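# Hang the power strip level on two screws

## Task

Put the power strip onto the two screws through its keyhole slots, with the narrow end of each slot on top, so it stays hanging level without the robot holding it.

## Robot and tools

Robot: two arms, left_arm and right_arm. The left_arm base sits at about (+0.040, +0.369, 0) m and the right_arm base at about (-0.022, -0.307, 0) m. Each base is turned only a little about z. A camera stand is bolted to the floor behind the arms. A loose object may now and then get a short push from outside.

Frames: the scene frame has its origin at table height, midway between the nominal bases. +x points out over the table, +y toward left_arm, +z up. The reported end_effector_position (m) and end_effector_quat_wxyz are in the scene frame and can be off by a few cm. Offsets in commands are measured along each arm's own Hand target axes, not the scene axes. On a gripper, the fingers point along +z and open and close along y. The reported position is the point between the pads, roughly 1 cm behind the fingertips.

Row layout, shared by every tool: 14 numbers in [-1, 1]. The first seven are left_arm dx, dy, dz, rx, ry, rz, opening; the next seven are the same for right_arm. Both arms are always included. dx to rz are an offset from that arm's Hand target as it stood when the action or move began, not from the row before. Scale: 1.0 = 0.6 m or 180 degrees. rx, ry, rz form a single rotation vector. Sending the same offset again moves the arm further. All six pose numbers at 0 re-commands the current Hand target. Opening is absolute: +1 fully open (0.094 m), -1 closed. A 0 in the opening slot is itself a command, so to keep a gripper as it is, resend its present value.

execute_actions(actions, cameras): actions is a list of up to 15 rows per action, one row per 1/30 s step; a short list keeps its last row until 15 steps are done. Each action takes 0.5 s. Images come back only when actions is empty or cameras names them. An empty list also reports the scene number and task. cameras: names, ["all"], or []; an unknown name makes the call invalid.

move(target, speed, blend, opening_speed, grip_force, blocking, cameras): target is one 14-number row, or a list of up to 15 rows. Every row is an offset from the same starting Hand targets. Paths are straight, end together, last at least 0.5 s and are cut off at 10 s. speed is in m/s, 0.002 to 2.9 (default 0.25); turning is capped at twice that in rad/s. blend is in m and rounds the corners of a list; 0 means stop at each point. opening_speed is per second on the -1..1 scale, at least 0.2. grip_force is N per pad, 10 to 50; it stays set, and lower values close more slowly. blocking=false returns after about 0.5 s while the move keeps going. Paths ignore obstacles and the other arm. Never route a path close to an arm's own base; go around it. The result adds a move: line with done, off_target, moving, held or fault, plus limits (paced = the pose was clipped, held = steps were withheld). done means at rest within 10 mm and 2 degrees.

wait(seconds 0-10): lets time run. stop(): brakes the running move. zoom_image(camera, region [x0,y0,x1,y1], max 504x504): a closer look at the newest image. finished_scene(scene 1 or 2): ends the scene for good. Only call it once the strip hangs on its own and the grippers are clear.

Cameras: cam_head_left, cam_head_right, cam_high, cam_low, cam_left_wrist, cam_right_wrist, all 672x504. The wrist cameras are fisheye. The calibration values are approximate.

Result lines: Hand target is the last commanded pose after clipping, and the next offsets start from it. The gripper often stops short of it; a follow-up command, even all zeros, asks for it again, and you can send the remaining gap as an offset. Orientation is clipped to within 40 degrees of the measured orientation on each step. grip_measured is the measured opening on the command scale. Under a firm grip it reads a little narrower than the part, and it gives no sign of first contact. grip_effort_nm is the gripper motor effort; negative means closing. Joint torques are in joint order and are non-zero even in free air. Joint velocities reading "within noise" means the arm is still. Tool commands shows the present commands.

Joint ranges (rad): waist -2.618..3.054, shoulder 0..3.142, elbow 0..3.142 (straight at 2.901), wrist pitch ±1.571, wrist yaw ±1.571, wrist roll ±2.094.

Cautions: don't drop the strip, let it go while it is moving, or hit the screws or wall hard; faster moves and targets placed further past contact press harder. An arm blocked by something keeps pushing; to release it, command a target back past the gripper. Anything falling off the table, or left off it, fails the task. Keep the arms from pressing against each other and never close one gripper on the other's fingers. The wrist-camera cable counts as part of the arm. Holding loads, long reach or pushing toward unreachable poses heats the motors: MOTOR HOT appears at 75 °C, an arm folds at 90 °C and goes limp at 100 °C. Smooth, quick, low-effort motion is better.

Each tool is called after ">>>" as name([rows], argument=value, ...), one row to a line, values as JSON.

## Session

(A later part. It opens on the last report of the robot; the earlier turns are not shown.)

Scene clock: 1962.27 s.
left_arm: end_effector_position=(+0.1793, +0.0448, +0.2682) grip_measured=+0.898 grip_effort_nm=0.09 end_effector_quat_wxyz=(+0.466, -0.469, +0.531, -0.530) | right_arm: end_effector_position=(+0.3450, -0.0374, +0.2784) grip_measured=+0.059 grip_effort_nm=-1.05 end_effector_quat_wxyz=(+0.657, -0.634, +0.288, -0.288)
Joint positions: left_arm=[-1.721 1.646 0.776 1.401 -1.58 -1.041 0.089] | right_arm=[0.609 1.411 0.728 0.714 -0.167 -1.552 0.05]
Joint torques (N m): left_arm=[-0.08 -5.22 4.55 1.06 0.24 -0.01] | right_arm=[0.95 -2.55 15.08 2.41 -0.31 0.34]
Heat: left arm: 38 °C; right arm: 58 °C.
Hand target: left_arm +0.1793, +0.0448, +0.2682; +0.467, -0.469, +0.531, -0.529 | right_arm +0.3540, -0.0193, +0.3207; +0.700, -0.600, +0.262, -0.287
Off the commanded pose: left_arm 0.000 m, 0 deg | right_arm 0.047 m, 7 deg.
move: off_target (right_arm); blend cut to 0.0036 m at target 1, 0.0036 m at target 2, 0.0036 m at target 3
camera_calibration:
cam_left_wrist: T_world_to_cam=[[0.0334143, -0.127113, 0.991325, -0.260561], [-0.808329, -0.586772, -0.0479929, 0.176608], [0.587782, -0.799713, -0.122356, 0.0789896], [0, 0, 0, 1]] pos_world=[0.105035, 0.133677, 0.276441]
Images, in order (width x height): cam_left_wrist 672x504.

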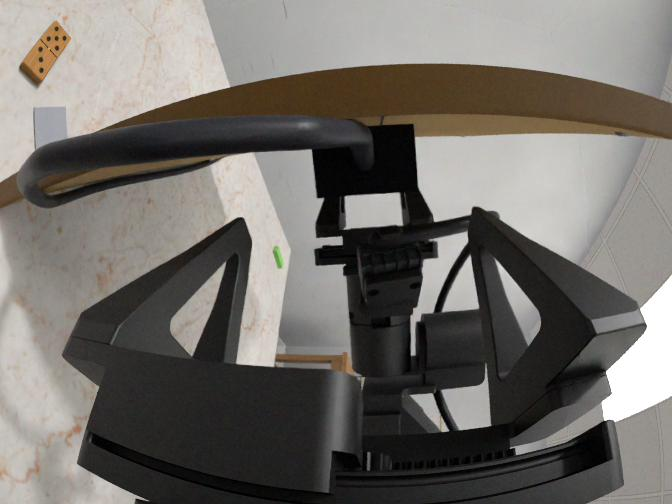

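>>> move(target=[0,0,0,0,0,0,0.9,0,0.012,-0.022,0,0,0,-0.5], speed=0.05, cameras=["cam_left_wrist","cam_head_right","cam_head_left"])

>>> zoom_image(camera="cam_left_wrist", region=[310, 115, 440, 225])

>>> zoom_image(camera="cam_head_right", region=[290, 150, 430, 290])

Scene clock: 1970.43 s.
left_arm: end_effector_position=(+0.1793, +0.0448, +0.2682) grip_measured=+0.898 grip_effort_nm=0.09 end_effector_quat_wxyz=(+0.466, -0.469, +0.531, -0.530) | right_arm: end_effector_position=(+0.3450, -0.0376, +0.2792) grip_measured=+0.059 grip_effort_nm=-1.05 end_effector_quat_wxyz=(+0.658, -0.634, +0.287, -0.288)
Joint positions: left_arm=[-1.721 1.646 0.776 1.401 -1.58 -1.041 0.089] | right_arm=[0.606 1.411 0.728 0.717 -0.172 -1.552 0.05]
Joint torques (N m): left_arm=[-0.08 -5.2 4.45 1.09 0.27 -0.01] | right_arm=[0.55 -4.18 10.56 2.64 -0.33 0.32]
Heat: left arm: 37 °C; right arm: 58 °C.
Hand target: left_arm +0.1793, +0.0448, +0.2682; +0.467, -0.469, +0.531, -0.529 | right_arm +0.3453, -0.0277, +0.3117; +0.699, -0.599, +0.262, -0.287
Off the commanded pose: left_arm 0.000 m, 0 deg | right_arm 0.034 m, 7 deg.
move: off_target (right_arm)
camera_calibration:
cam_left_wrist: T_world_to_cam=[[0.0334143, -0.127113, 0.991325, -0.260561], [-0.808329, -0.586772, -0.0479929, 0.176608], [0.587782, -0.799713, -0.122356, 0.0789896], [0, 0, 0, 1]] pos_world=[0.105035, 0.133677, 0.276441]
Images, in order (width x height): cam_head_left 672x504, cam_head_right 672x504, cam_left_wrist 672x504.

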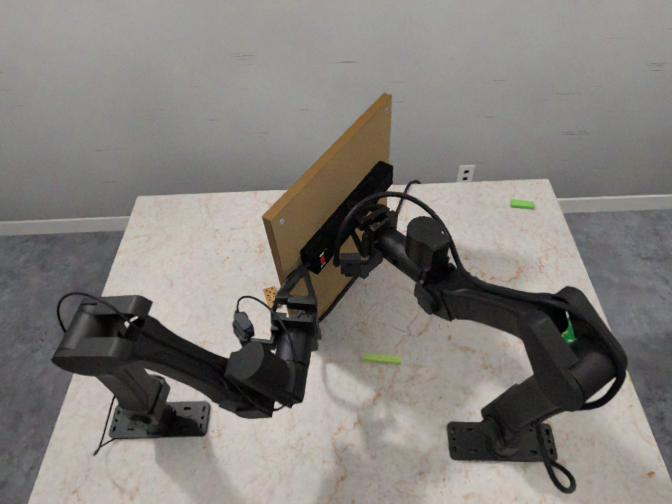

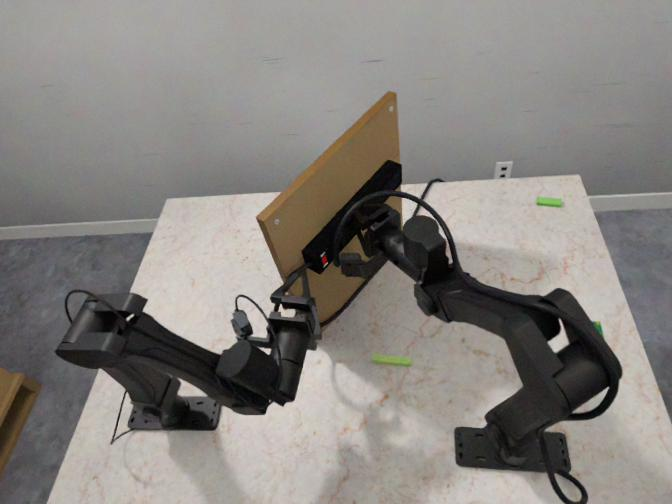

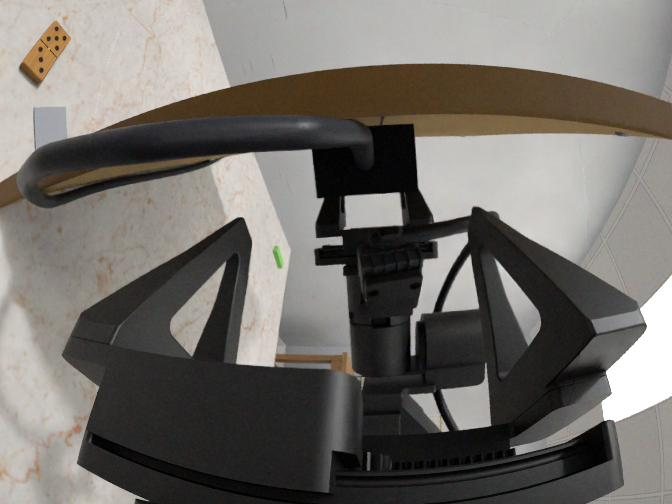

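Scaled by 3.877 from the camera's 672x504 image, which has a finer 960x720 frame.

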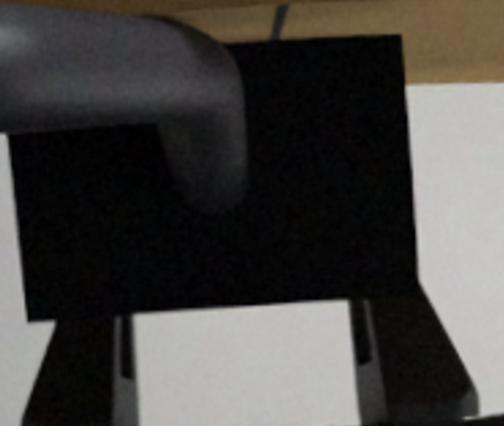

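Scaled by 3.600 from the camera's 672x504 image, which has a finer 960x720 frame.

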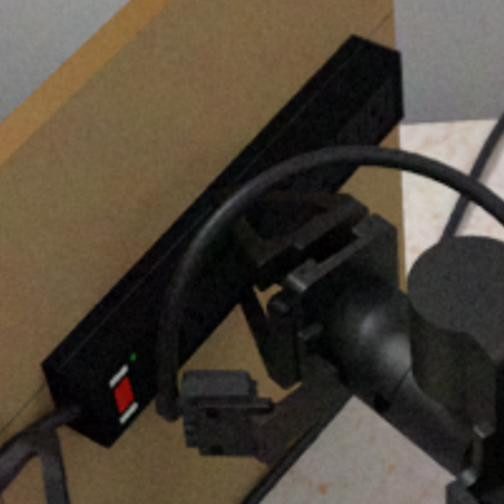

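>>> move(target=[0,0,0,0,0,0,0.9,0,0.02,-0.004,0,0,0,-0.5], speed=0.04, cameras=["cam_left_wrist"])

>>> zoom_image(camera="cam_left_wrist", region=[280, 105, 430, 235])

Scene clock: 1977.03 s.
left_arm: end_effector_position=(+0.1793, +0.0448, +0.2682) grip_measured=+0.898 grip_effort_nm=0.09 end_effector_quat_wxyz=(+0.466, -0.469, +0.531, -0.530) | right_arm: end_effector_position=(+0.3446, -0.0378, +0.2787) grip_measured=+0.059 grip_effort_nm=-1.05 end_effector_quat_wxyz=(+0.666, -0.626, +0.284, -0.290)
Joint positions: left_arm=[-1.721 1.646 0.776 1.401 -1.58 -1.041 0.089] | right_arm=[0.606 1.423 0.71 0.769 -0.172 -1.547 0.05]
Joint torques (N m): left_arm=[-0.12 -5.18 4.4 1.08 0.26 -0.01] | right_arm=[0.68 -3.22 9.17 2.66 -0.28 0.28]
Heat: left arm: 37 °C; right arm: 56 °C.
Hand target: left_arm +0.1793, +0.0448, +0.2682; +0.467, -0.469, +0.531, -0.529 | right_arm +0.3446, -0.0279, +0.2998; +0.700, -0.599, +0.262, -0.288
Off the commanded pose: left_arm 0.000 m, 0 deg | right_arm 0.023 m, 5 deg.
move: off_target (right_arm)
camera_calibration:
cam_left_wrist: T_world_to_cam=[[0.0334143, -0.127113, 0.991325, -0.260561], [-0.808329, -0.586772, -0.0479929, 0.176608], [0.587782, -0.799713, -0.122356, 0.0789896], [0, 0, 0, 1]] pos_world=[0.105035, 0.133677, 0.276441]
Images, in order (width x height): cam_left_wrist 672x504.

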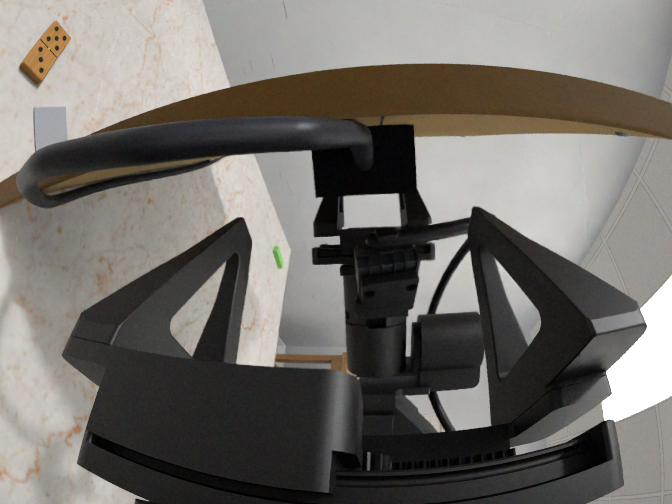

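Scaled by 3.360 from the camera's 672x504 image, which has a finer 960x720 frame.

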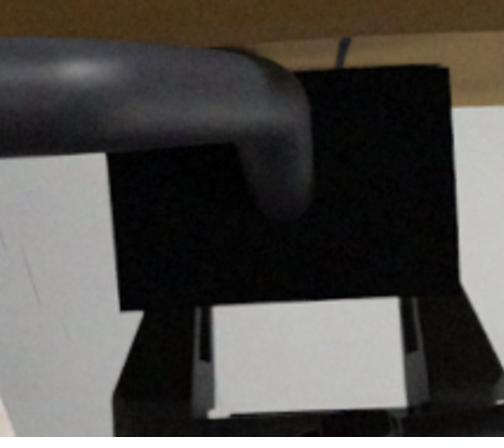

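>>> move(target=[0,0,0,0,0,0,0.9,0,0.02,-0.012,0.006,0,0,-0.5], speed=0.04, cameras=["cam_left_wrist"])

>>> zoom_image(camera="cam_left_wrist", region=[280, 105, 430, 235])

Scene clock: 1991.77 s.
left_arm: end_effector_position=(+0.1793, +0.0448, +0.2682) grip_measured=+0.898 grip_effort_nm=0.08 end_effector_quat_wxyz=(+0.466, -0.469, +0.531, -0.530) | right_arm: end_effector_position=(+0.3433, -0.0387, +0.2761) grip_measured=+0.059 grip_effort_nm=-1.05 end_effector_quat_wxyz=(+0.681, -0.610, +0.276, -0.297)
Joint positions: left_arm=[-1.721 1.646 0.776 1.401 -1.58 -1.041 0.089] | right_arm=[0.606 1.455 0.669 0.892 -0.171 -1.539 0.05]
Joint torques (N m): left_arm=[-0.08 -5.22 4.46 1.08 0.25 -0.01] | right_arm=[0.5 -3.6 7.47 2.46 -0.32 0.24]
Heat: left arm: 37 °C; right arm: 56 °C.
Hand target: left_arm +0.1793, +0.0448, +0.2682; +0.467, -0.469, +0.531, -0.529 | right_arm +0.3406, -0.0314, +0.2867; +0.705, -0.593, +0.259, -0.290
Off the commanded pose: left_arm 0.000 m, 0 deg | right_arm 0.013 m, 4 deg.
move: off_target (right_arm)
camera_calibration:
cam_left_wrist: T_world_to_cam=[[0.0334143, -0.127113, 0.991325, -0.260561], [-0.808329, -0.586772, -0.0479929, 0.176608], [0.587782, -0.799713, -0.122356, 0.0789896], [0, 0, 0, 1]] pos_world=[0.105035, 0.133677, 0.276441]
Images, in order (width x height): cam_left_wrist 672x504.

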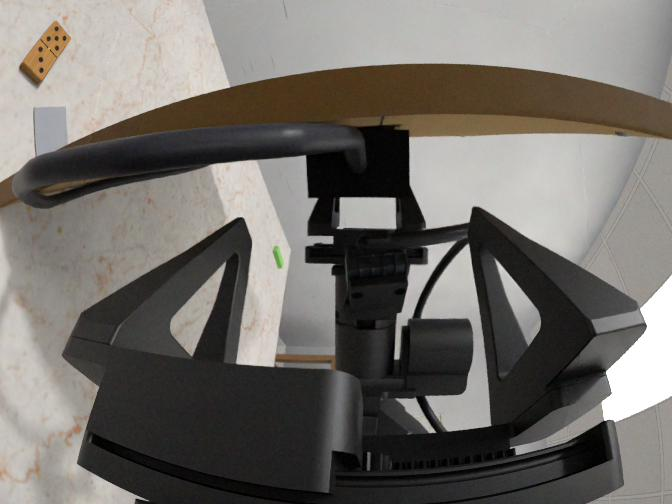

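Scaled by 3.360 from the camera's 672x504 image, which has a finer 960x720 frame.

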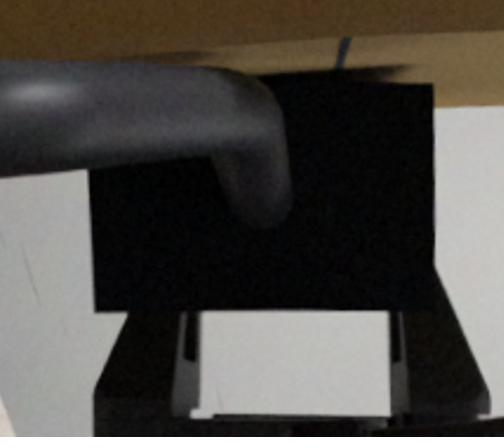

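>>> move(target=[0,0,0,0,0,0,0.9,0,0.005,0.01,-0.04,0,0,-0.5], speed=0.05, cameras=["cam_left_wrist"])

>>> zoom_image(camera="cam_left_wrist", region=[280, 105, 430, 235])

Scene clock: 2003.57 s.
left_arm: end_effector_position=(+0.1793, +0.0448, +0.2682) grip_measured=+0.898 grip_effort_nm=0.09 end_effector_quat_wxyz=(+0.466, -0.469, +0.531, -0.530) | right_arm: end_effector_position=(+0.3448, -0.0374, +0.2751) grip_measured=+0.059 grip_effort_nm=-1.05 end_effector_quat_wxyz=(+0.658, -0.635, +0.282, -0.291)
Joint positions: left_arm=[-1.721 1.646 0.776 1.401 -1.58 -1.041 0.089] | right_arm=[0.606 1.421 0.714 0.743 -0.173 -1.563 0.05]
Joint torques (N m): left_arm=[-0.08 -5.12 4.46 1.07 0.27 0] | right_arm=[0.76 -4.89 11.43 1.42 -0.34 0.26]
Heat: left arm: 37 °C; right arm: 56 °C.
Hand target: left_arm +0.1793, +0.0448, +0.2682; +0.467, -0.469, +0.531, -0.529 | right_arm +0.3452, -0.0269, +0.2847; +0.667, -0.636, +0.277, -0.273
Off the commanded pose: left_arm 0.000 m, 0 deg | right_arm 0.014 m, 2 deg.
move: off_target (right_arm)
camera_calibration:
cam_left_wrist: T_world_to_cam=[[0.0334143, -0.127113, 0.991325, -0.260561], [-0.808329, -0.586772, -0.0479929, 0.176608], [0.587782, -0.799713, -0.122356, 0.0789896], [0, 0, 0, 1]] pos_world=[0.105035, 0.133677, 0.276441]
Images, in order (width x height): cam_left_wrist 672x504.

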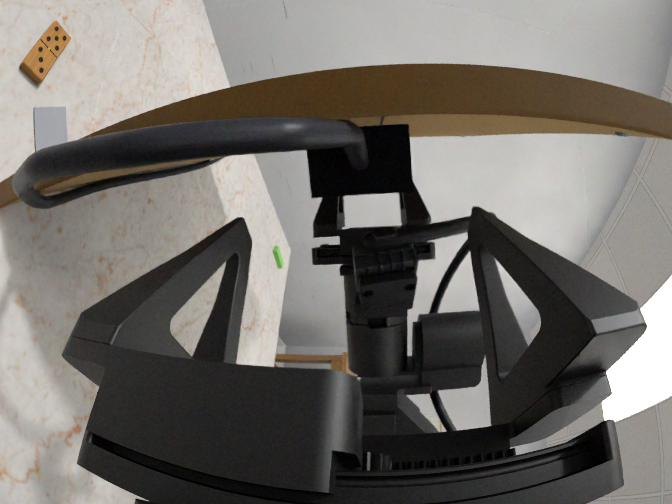

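Scaled by 3.360 from the camera's 672x504 image, which has a finer 960x720 frame.

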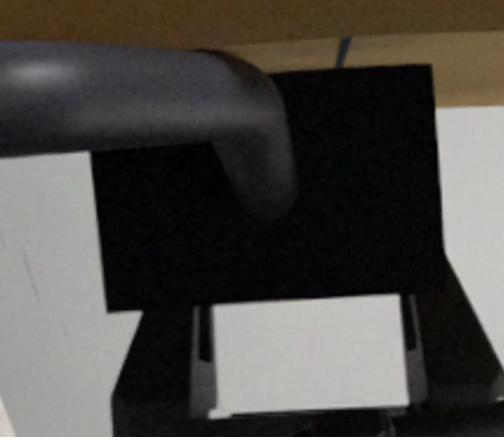

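>>> move([
  [0,0,0,0,0,0,0.9,0,0.01,-0.015,0,0,0,-0.5],
  [0,0,0,0,0,0,0.9,0,0.03,-0.015,0,0,0,-0.5],
], speed=0.04, cameras=["cam_left_wrist"])

>>> zoom_image(camera="cam_left_wrist", region=[280, 105, 430, 235])

Scene clock: 2010.50 s.
left_arm: end_effector_position=(+0.1793, +0.0448, +0.2682) grip_measured=+0.898 grip_effort_nm=0.09 end_effector_quat_wxyz=(+0.466, -0.469, +0.531, -0.530) | right_arm: end_effector_position=(+0.3422, -0.0374, +0.2624) grip_measured=+0.058 grip_effort_nm=-1.05 end_effector_quat_wxyz=(+0.652, -0.642, +0.283, -0.286)
Joint positions: left_arm=[-1.721 1.646 0.776 1.401 -1.58 -1.041 0.089] | right_arm=[0.606 1.429 0.687 0.756 -0.181 -1.566 0.05]
Joint torques (N m): left_arm=[-0.17 -5.19 4.49 1.06 0.27 -0.01] | right_arm=[0.42 -4.93 7.24 2.08 -0.27 0.26]
Heat: left arm: 37 °C; right arm: 57 °C.
Hand target: left_arm +0.1793, +0.0448, +0.2682; +0.467, -0.469, +0.531, -0.529 | right_arm +0.3388, -0.0325, +0.2663; +0.667, -0.636, +0.277, -0.273
Off the commanded pose: left_arm 0.000 m, 0 deg | right_arm 0.007 m, 2 deg.
move: done
camera_calibration:
cam_left_wrist: T_world_to_cam=[[0.0334143, -0.127113, 0.991325, -0.260561], [-0.808329, -0.586772, -0.0479929, 0.176608], [0.587782, -0.799713, -0.122356, 0.0789896], [0, 0, 0, 1]] pos_world=[0.105035, 0.133677, 0.276441]
Images, in order (width x height): cam_left_wrist 672x504.

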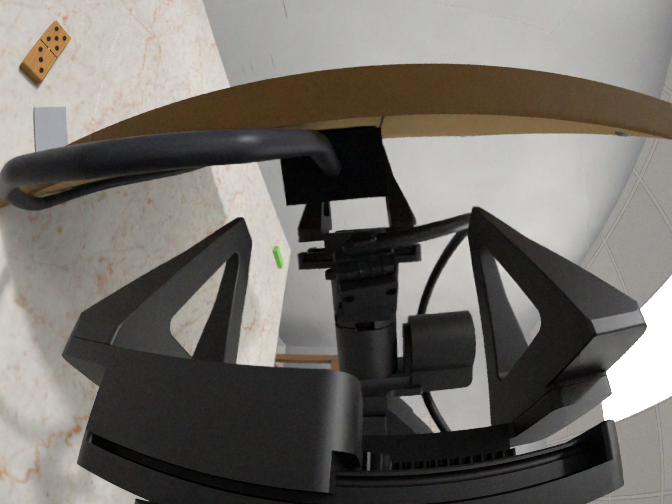

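Scaled by 3.360 from the camera's 672x504 image, which has a finer 960x720 frame.

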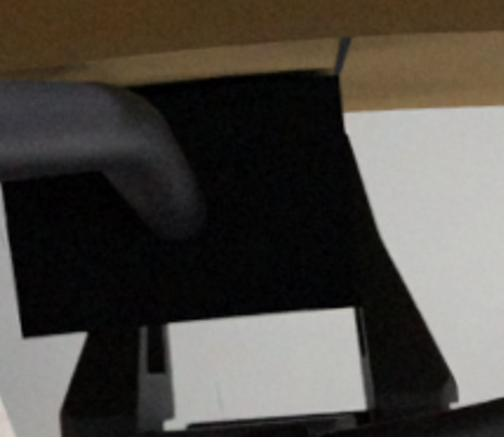

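>>> wait(seconds=0.1, cameras=["cam_head_right","cam_low","cam_high"])

>>> zoom_image(camera="cam_head_right", region=[290, 150, 430, 290])

Scene clock: 2017.07 s.
left_arm: end_effector_position=(+0.1793, +0.0448, +0.2682) grip_measured=+0.898 grip_effort_nm=0.09 end_effector_quat_wxyz=(+0.466, -0.469, +0.531, -0.530) | right_arm: end_effector_position=(+0.3422, -0.0374, +0.2624) grip_measured=+0.058 grip_effort_nm=-1.05 end_effector_quat_wxyz=(+0.652, -0.642, +0.283, -0.286)
Joint positions: left_arm=[-1.721 1.646 0.776 1.401 -1.58 -1.041 0.089] | right_arm=[0.606 1.429 0.687 0.756 -0.181 -1.566 0.05]
Joint torques (N m): left_arm=[-0.01 -5.23 4.51 1.07 0.26 0.02] | right_arm=[0.29 -5.05 7.23 2.07 -0.26 0.25]
Heat: left arm: 37 °C; right arm: 56 °C.
Hand target: left_arm +0.1793, +0.0448, +0.2682; +0.467, -0.469, +0.531, -0.529 | right_arm +0.3388, -0.0325, +0.2663; +0.667, -0.636, +0.277, -0.273
Tool commands: left_gripper/opening=+0.9 right_gripper/opening=-0.5
Off the commanded pose: left_arm 0.000 m, 0 deg | right_arm 0.007 m, 2 deg.
wait: 0.10 s; at rest from the start
Images, in order (width x height): cam_head_right 672x504, cam_high 672x504, cam_low 672x504.

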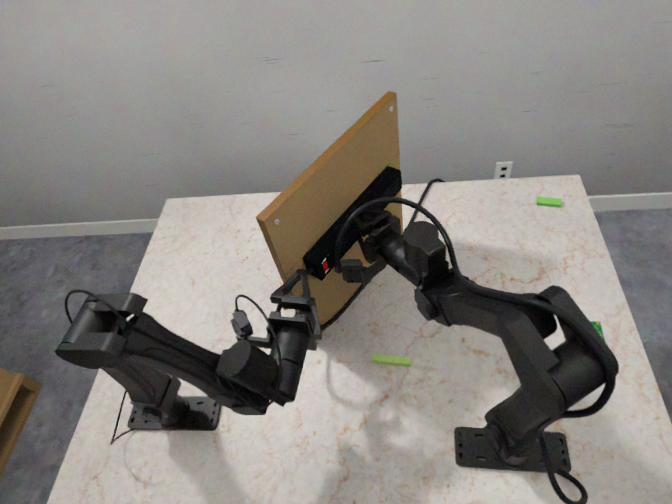

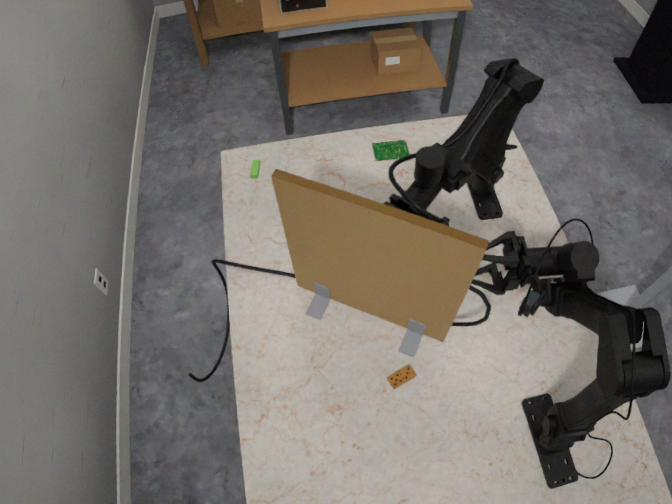

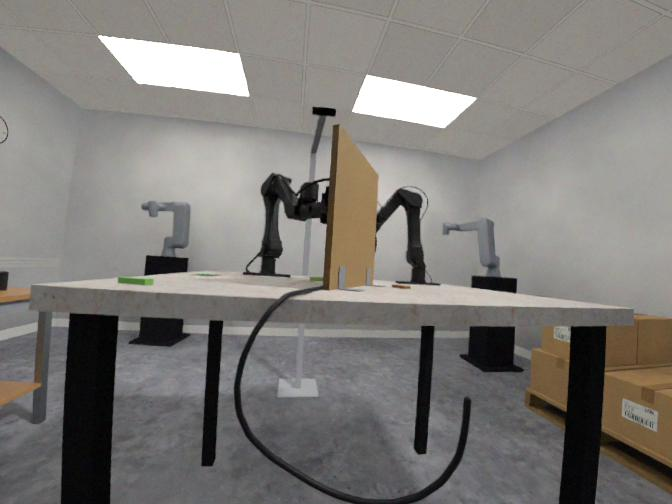

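Scaled by 3.600 from the camera's 672x504 image, which has a finer 960x720 frame.

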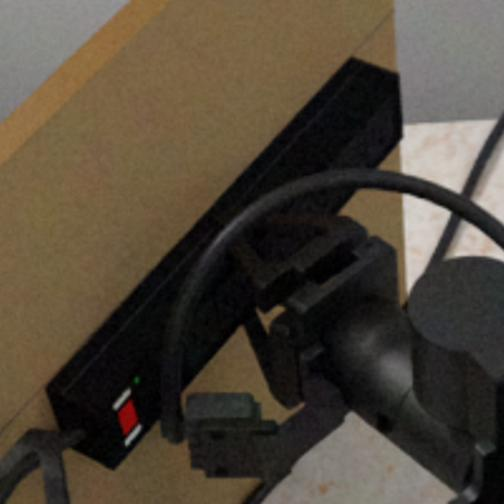

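>>> move(target=[0,0,0,0,0,0,0.9,0,0.015,0,0,0,0,-0.5], speed=0.04, cameras=["cam_left_wrist","cam_head_right"])

>>> zoom_image(camera="cam_left_wrist", region=[280, 105, 430, 235])

>>> zoom_image(camera="cam_head_right", region=[290, 150, 430, 290])

Scene clock: 2024.50 s.
left_arm: end_effector_position=(+0.1793, +0.0448, +0.2682) grip_measured=+0.898 grip_effort_nm=0.09 end_effector_quat_wxyz=(+0.466, -0.469, +0.531, -0.530) | right_arm: end_effector_position=(+0.3424, -0.0372, +0.2616) grip_measured=+0.058 grip_effort_nm=-1.05 end_effector_quat_wxyz=(+0.660, -0.635, +0.281, -0.287)
Joint positions: left_arm=[-1.721 1.646 0.776 1.401 -1.58 -1.041 0.089] | right_arm=[0.606 1.445 0.673 0.807 -0.181 -1.558 0.05]
Joint torques (N m): left_arm=[-0.13 -5.2 4.48 1.09 0.24 -0.01] | right_arm=[0.25 -4.42 6.6 2.01 -0.29 0.21]
Heat: left arm: 37 °C; right arm: 55 °C.
Hand target: left_arm +0.1793, +0.0448, +0.2682; +0.467, -0.469, +0.531, -0.529 | right_arm +0.3390, -0.0321, +0.2574; +0.667, -0.636, +0.277, -0.273
Off the commanded pose: left_arm 0.000 m, 0 deg | right_arm 0.008 m, 2 deg.
move: done
camera_calibration:
cam_left_wrist: T_world_to_cam=[[0.0334143, -0.127113, 0.991325, -0.260561], [-0.808329, -0.586772, -0.0479929, 0.176608], [0.587782, -0.799713, -0.122356, 0.0789896], [0, 0, 0, 1]] pos_world=[0.105035, 0.133677, 0.276441]
Images, in order (width x height): cam_head_right 672x504, cam_left_wrist 672x504.

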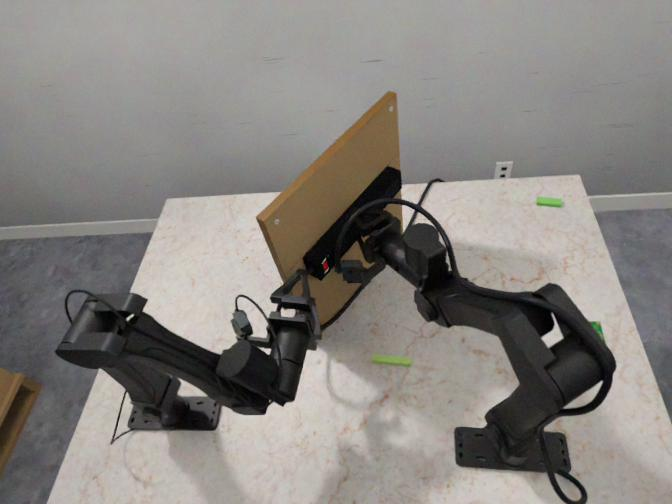

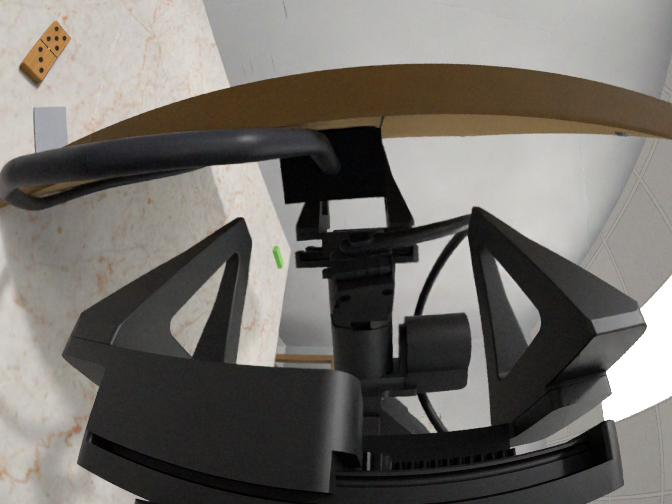

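Scaled by 3.360 from the camera's 672x504 image, which has a finer 960x720 frame.

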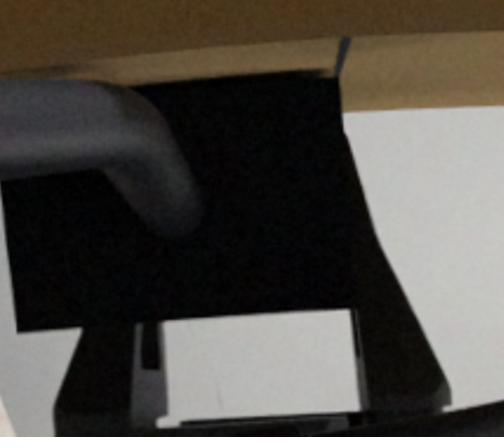

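Scaled by 3.600 from the camera's 672x504 image, which has a finer 960x720 frame.

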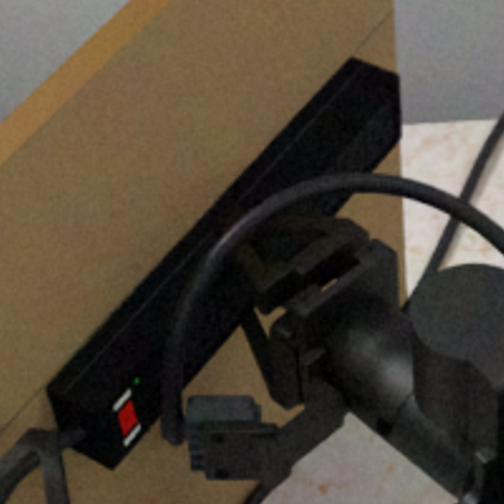

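>>> move(target=[0,0,0,0,0,0,0.9,0,-0.008,0,0,0,0,0.5], speed=0.04, opening_speed=0.4, cameras=["cam_left_wrist"])

>>> zoom_image(camera="cam_left_wrist", region=[250, 105, 430, 265])

Scene clock: 2032.53 s.
left_arm: end_effector_position=(+0.1793, +0.0448, +0.2682) grip_measured=+0.898 grip_effort_nm=0.09 end_effector_quat_wxyz=(+0.466, -0.469, +0.531, -0.530) | right_arm: end_effector_position=(+0.3406, -0.0353, +0.2624) grip_measured=+0.498 grip_effort_nm=0.10 end_effector_quat_wxyz=(+0.664, -0.635, +0.278, -0.280)
Joint positions: left_arm=[-1.721 1.646 0.776 1.401 -1.58 -1.041 0.089] | right_arm=[0.606 1.445 0.673 0.81 -0.196 -1.55 0.07]
Joint torques (N m): left_arm=[-0.08 -5.18 4.42 1.09 0.25 0.01] | right_arm=[0.38 -5.3 7.25 1.76 -0.17 0.08]
Heat: left arm: 37 °C; right arm: 54 °C.
Hand target: left_arm +0.1793, +0.0448, +0.2682; +0.467, -0.469, +0.531, -0.529 | right_arm +0.3389, -0.0323, +0.2622; +0.667, -0.636, +0.277, -0.273
Off the commanded pose: left_arm 0.000 m, 0 deg | right_arm 0.003 m, 1 deg.
move: done
camera_calibration:
cam_left_wrist: T_world_to_cam=[[0.0334143, -0.127113, 0.991325, -0.260561], [-0.808329, -0.586772, -0.0479929, 0.176608], [0.587782, -0.799713, -0.122356, 0.0789896], [0, 0, 0, 1]] pos_world=[0.105035, 0.133677, 0.276441]
Images, in order (width x height): cam_left_wrist 672x504.

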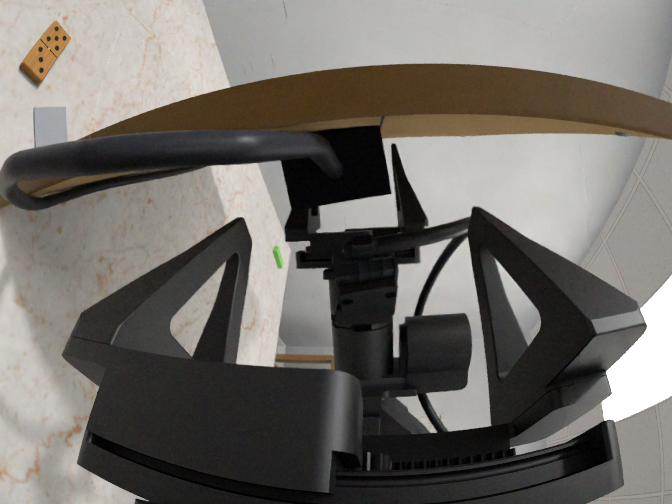

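Scaled by 2.800 from the camera's 672x504 image, which has a finer 960x720 frame.

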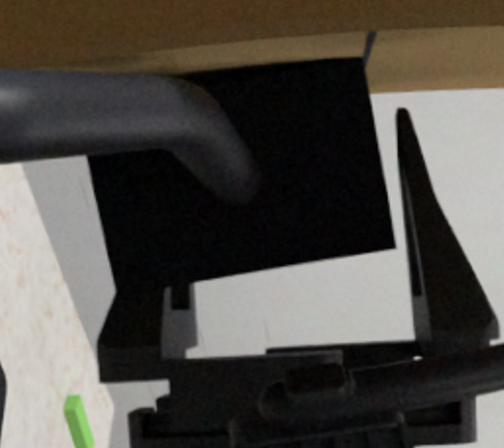

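>>> move(target=[0,0,0,0,0,0,0.9,0,0.008,0,0,0,0,0.95], speed=0.04, opening_speed=0.4, cameras=["cam_left_wrist"])

>>> zoom_image(camera="cam_left_wrist", region=[250, 105, 430, 265])

Scene clock: 2040.93 s.
left_arm: end_effector_position=(+0.1793, +0.0448, +0.2682) grip_measured=+0.898 grip_effort_nm=0.09 end_effector_quat_wxyz=(+0.466, -0.469, +0.531, -0.530) | right_arm: end_effector_position=(+0.3405, -0.0353, +0.2651) grip_measured=+0.948 grip_effort_nm=0.10 end_effector_quat_wxyz=(+0.667, -0.632, +0.276, -0.282)
Joint positions: left_arm=[-1.721 1.646 0.776 1.401 -1.58 -1.041 0.089] | right_arm=[0.606 1.445 0.673 0.821 -0.196 -1.55 0.091]
Joint torques (N m): left_arm=[0.01 -5.16 4.46 1.07 0.25 -0.02] | right_arm=[0.44 -4.3 6.45 1.84 -0.14 0.1]
Heat: left arm: 37 °C; right arm: 54 °C.
Hand target: left_arm +0.1793, +0.0448, +0.2682; +0.467, -0.469, +0.531, -0.529 | right_arm +0.3390, -0.0321, +0.2574; +0.667, -0.636, +0.277, -0.273
Off the commanded pose: left_arm 0.000 m, 0 deg | right_arm 0.008 m, 1 deg.
move: done
camera_calibration:
cam_left_wrist: T_world_to_cam=[[0.0334143, -0.127113, 0.991325, -0.260561], [-0.808329, -0.586772, -0.0479929, 0.176608], [0.587782, -0.799713, -0.122356, 0.0789896], [0, 0, 0, 1]] pos_world=[0.105035, 0.133677, 0.276441]
Images, in order (width x height): cam_left_wrist 672x504.

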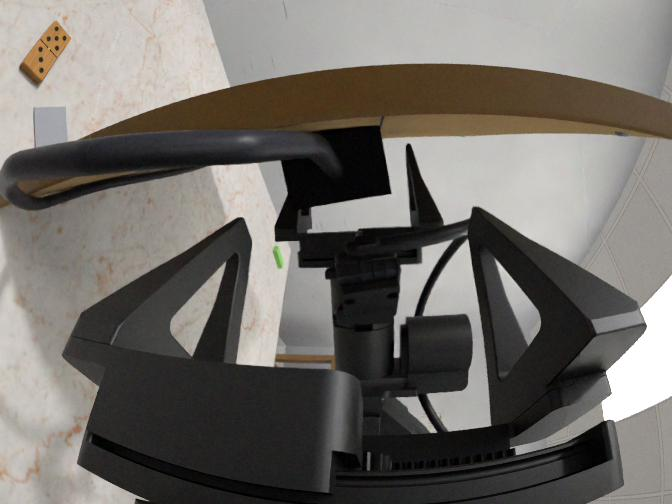

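Scaled by 2.800 from the camera's 672x504 image, which has a finer 960x720 frame.

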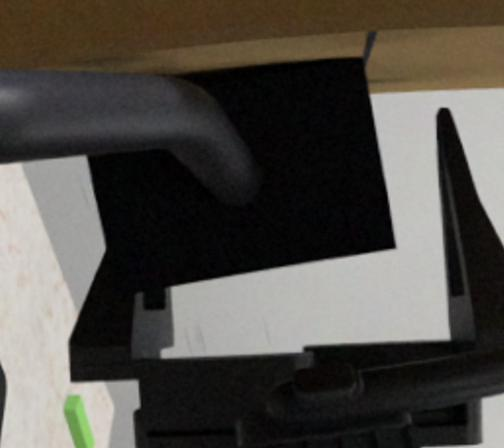

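>>> move(target=[0,0,0,0,0,0,0.9,0,0,-0.15,0,0,0,0.95], speed=0.08, cameras=["cam_left_wrist","cam_head_right","cam_head_left"])

>>> zoom_image(camera="cam_left_wrist", region=[250, 105, 430, 265])

>>> zoom_image(camera="cam_head_right", region=[280, 150, 430, 290])

Scene clock: 2050.03 s.
left_arm: end_effector_position=(+0.1793, +0.0448, +0.2682) grip_measured=+0.898 grip_effort_nm=0.09 end_effector_quat_wxyz=(+0.466, -0.469, +0.531, -0.530) | right_arm: end_effector_position=(+0.2769, -0.0918, +0.2573) grip_measured=+0.948 grip_effort_nm=0.10 end_effector_quat_wxyz=(+0.668, -0.634, +0.272, -0.279)
Joint positions: left_arm=[-1.721 1.646 0.776 1.401 -1.58 -1.041 0.089] | right_arm=[0.523 1.063 0.397 0.716 -0.292 -1.546 0.091]
Joint torques (N m): left_arm=[-0.03 -5.18 4.51 1.08 0.26 -0.01] | right_arm=[-0.47 -3.66 6.61 1.59 -0.11 0.09]
Heat: left arm: 37 °C; right arm: 53 °C.
Hand target: left_arm +0.1793, +0.0448, +0.2682; +0.467, -0.469, +0.531, -0.529 | right_arm +0.2745, -0.0947, +0.2538; +0.666, -0.636, +0.277, -0.273
Off the commanded pose: left_arm 0.000 m, 0 deg | right_arm 0.005 m, 1 deg.
move: done
camera_calibration:
cam_left_wrist: T_world_to_cam=[[0.0334143, -0.127113, 0.991325, -0.260561], [-0.808329, -0.586772, -0.0479929, 0.176608], [0.587782, -0.799713, -0.122356, 0.0789896], [0, 0, 0, 1]] pos_world=[0.105035, 0.133677, 0.276441]
Images, in order (width x height): cam_head_left 672x504, cam_head_right 672x504, cam_left_wrist 672x504.

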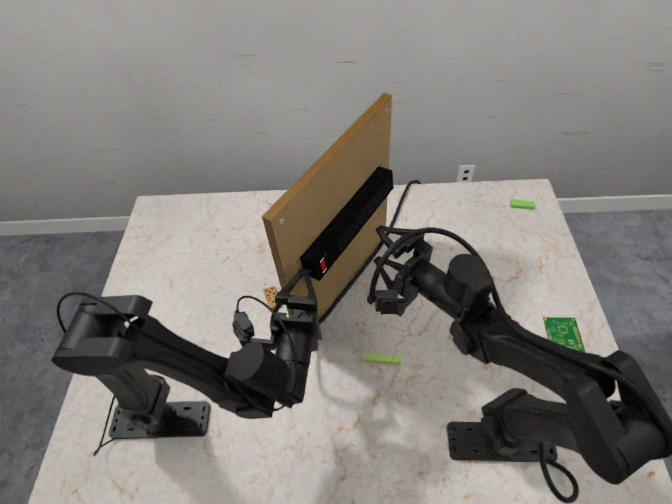

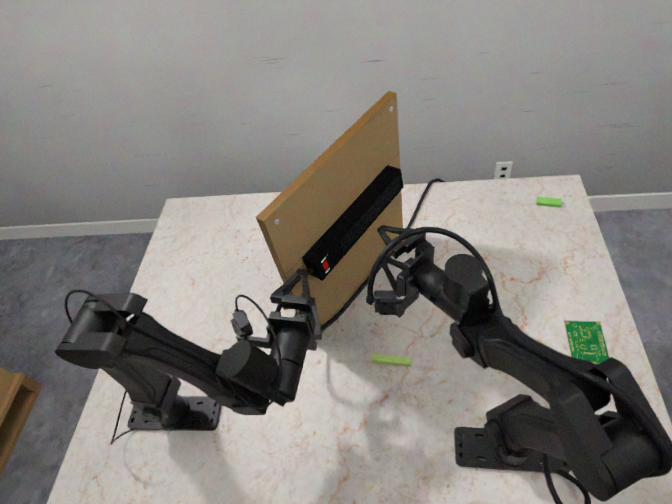

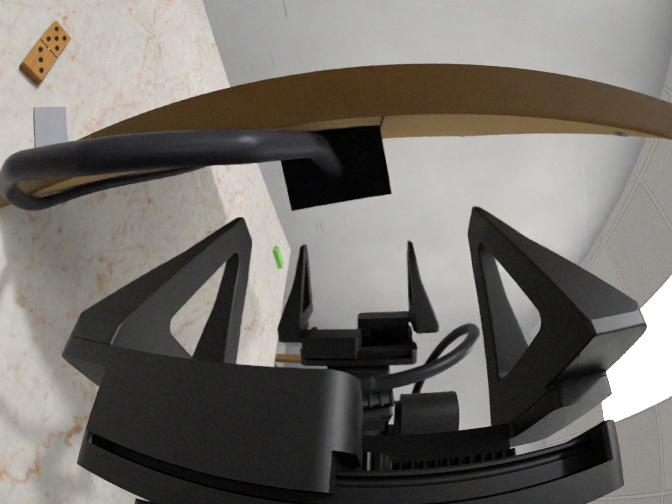

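Scaled by 2.800 from the camera's 672x504 image, which has a finer 960x720 frame.

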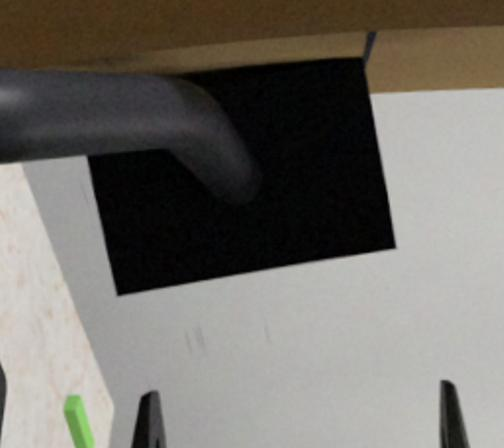

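Scaled by 3.360 from the camera's 672x504 image, which has a finer 960x720 frame.

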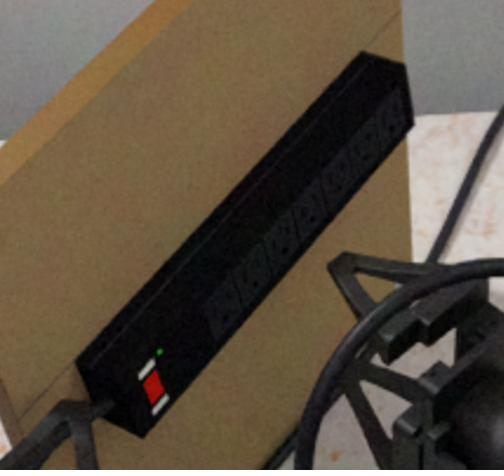

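>>> move(target=[0,0,-0.1,0,0,0,0.9,0,0,0,0,0,0,0.95], speed=0.06, cameras=["cam_head_right","cam_left_wrist"])

>>> zoom_image(camera="cam_head_right", region=[250, 150, 430, 330])

Scene clock: 2067.37 s.
left_arm: end_effector_position=(+0.1201, +0.0479, +0.2658) grip_measured=+0.898 grip_effort_nm=0.09 end_effector_quat_wxyz=(+0.413, -0.411, +0.578, -0.572) | right_arm: end_effector_position=(+0.2769, -0.0917, +0.2572) grip_measured=+0.948 grip_effort_nm=0.11 end_effector_quat_wxyz=(+0.668, -0.634, +0.272, -0.278)
Joint positions: left_arm=[-1.922 1.553 0.671 1.401 -1.58 -1.043 0.089] | right_arm=[0.523 1.063 0.397 0.716 -0.292 -1.546 0.091]
Joint torques (N m): left_arm=[-0.36 -6.22 3.74 1.06 0.23 0] | right_arm=[-0.42 -3.56 6.57 1.56 -0.07 0.11]
Heat: left arm: 37 °C; right arm: 52 °C.
Hand target: left_arm +0.1198, +0.0523, +0.2684; +0.467, -0.469, +0.532, -0.529 | right_arm +0.2745, -0.0947, +0.2538; +0.666, -0.636, +0.277, -0.273
Off the commanded pose: left_arm 0.005 m, 12 deg | right_arm 0.005 m, 1 deg.
joint sent to its limit (left arm) — joint 5 (wrist yaw), lower limit. The joint targets are off in orientation, not in position.
move: off_target (left_arm)
camera_calibration:
cam_left_wrist: T_world_to_cam=[[0.00407082, -0.14049, 0.990074, -0.251316], [-0.909204, -0.412726, -0.0548268, 0.135998], [0.416332, -0.899956, -0.129414, 0.143315], [0, 0, 0, 1]] pos_world=[0.0650063, 0.1498, 0.274825]
Images, in order (width x height): cam_head_right 672x504, cam_left_wrist 672x504.

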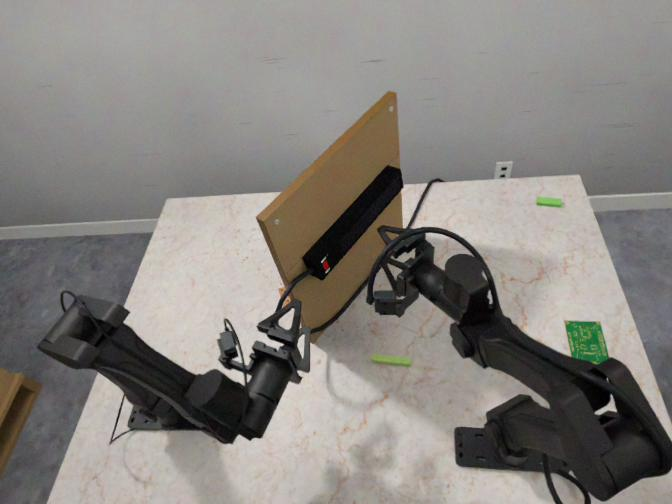

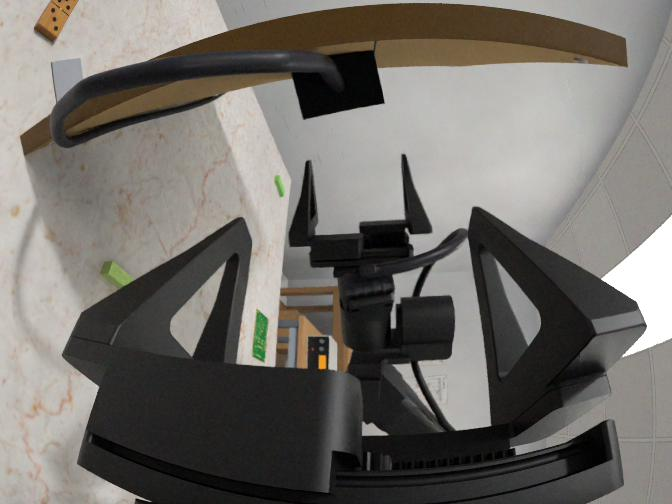

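Scaled by 2.800 from the camera's 672x504 image, which has a finer 960x720 frame.

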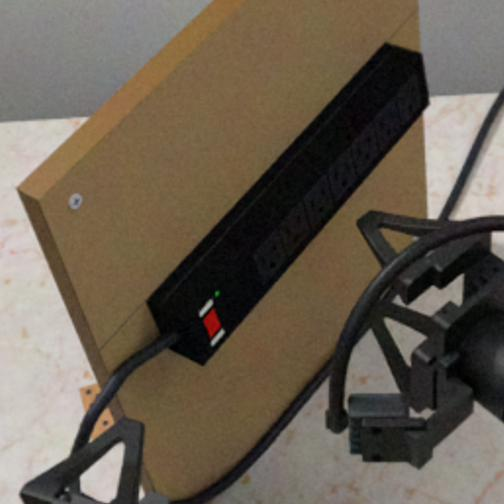

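Stable, level along the line, free.

>>> finished_scene(scene=2)

The scene is finished: the task was done.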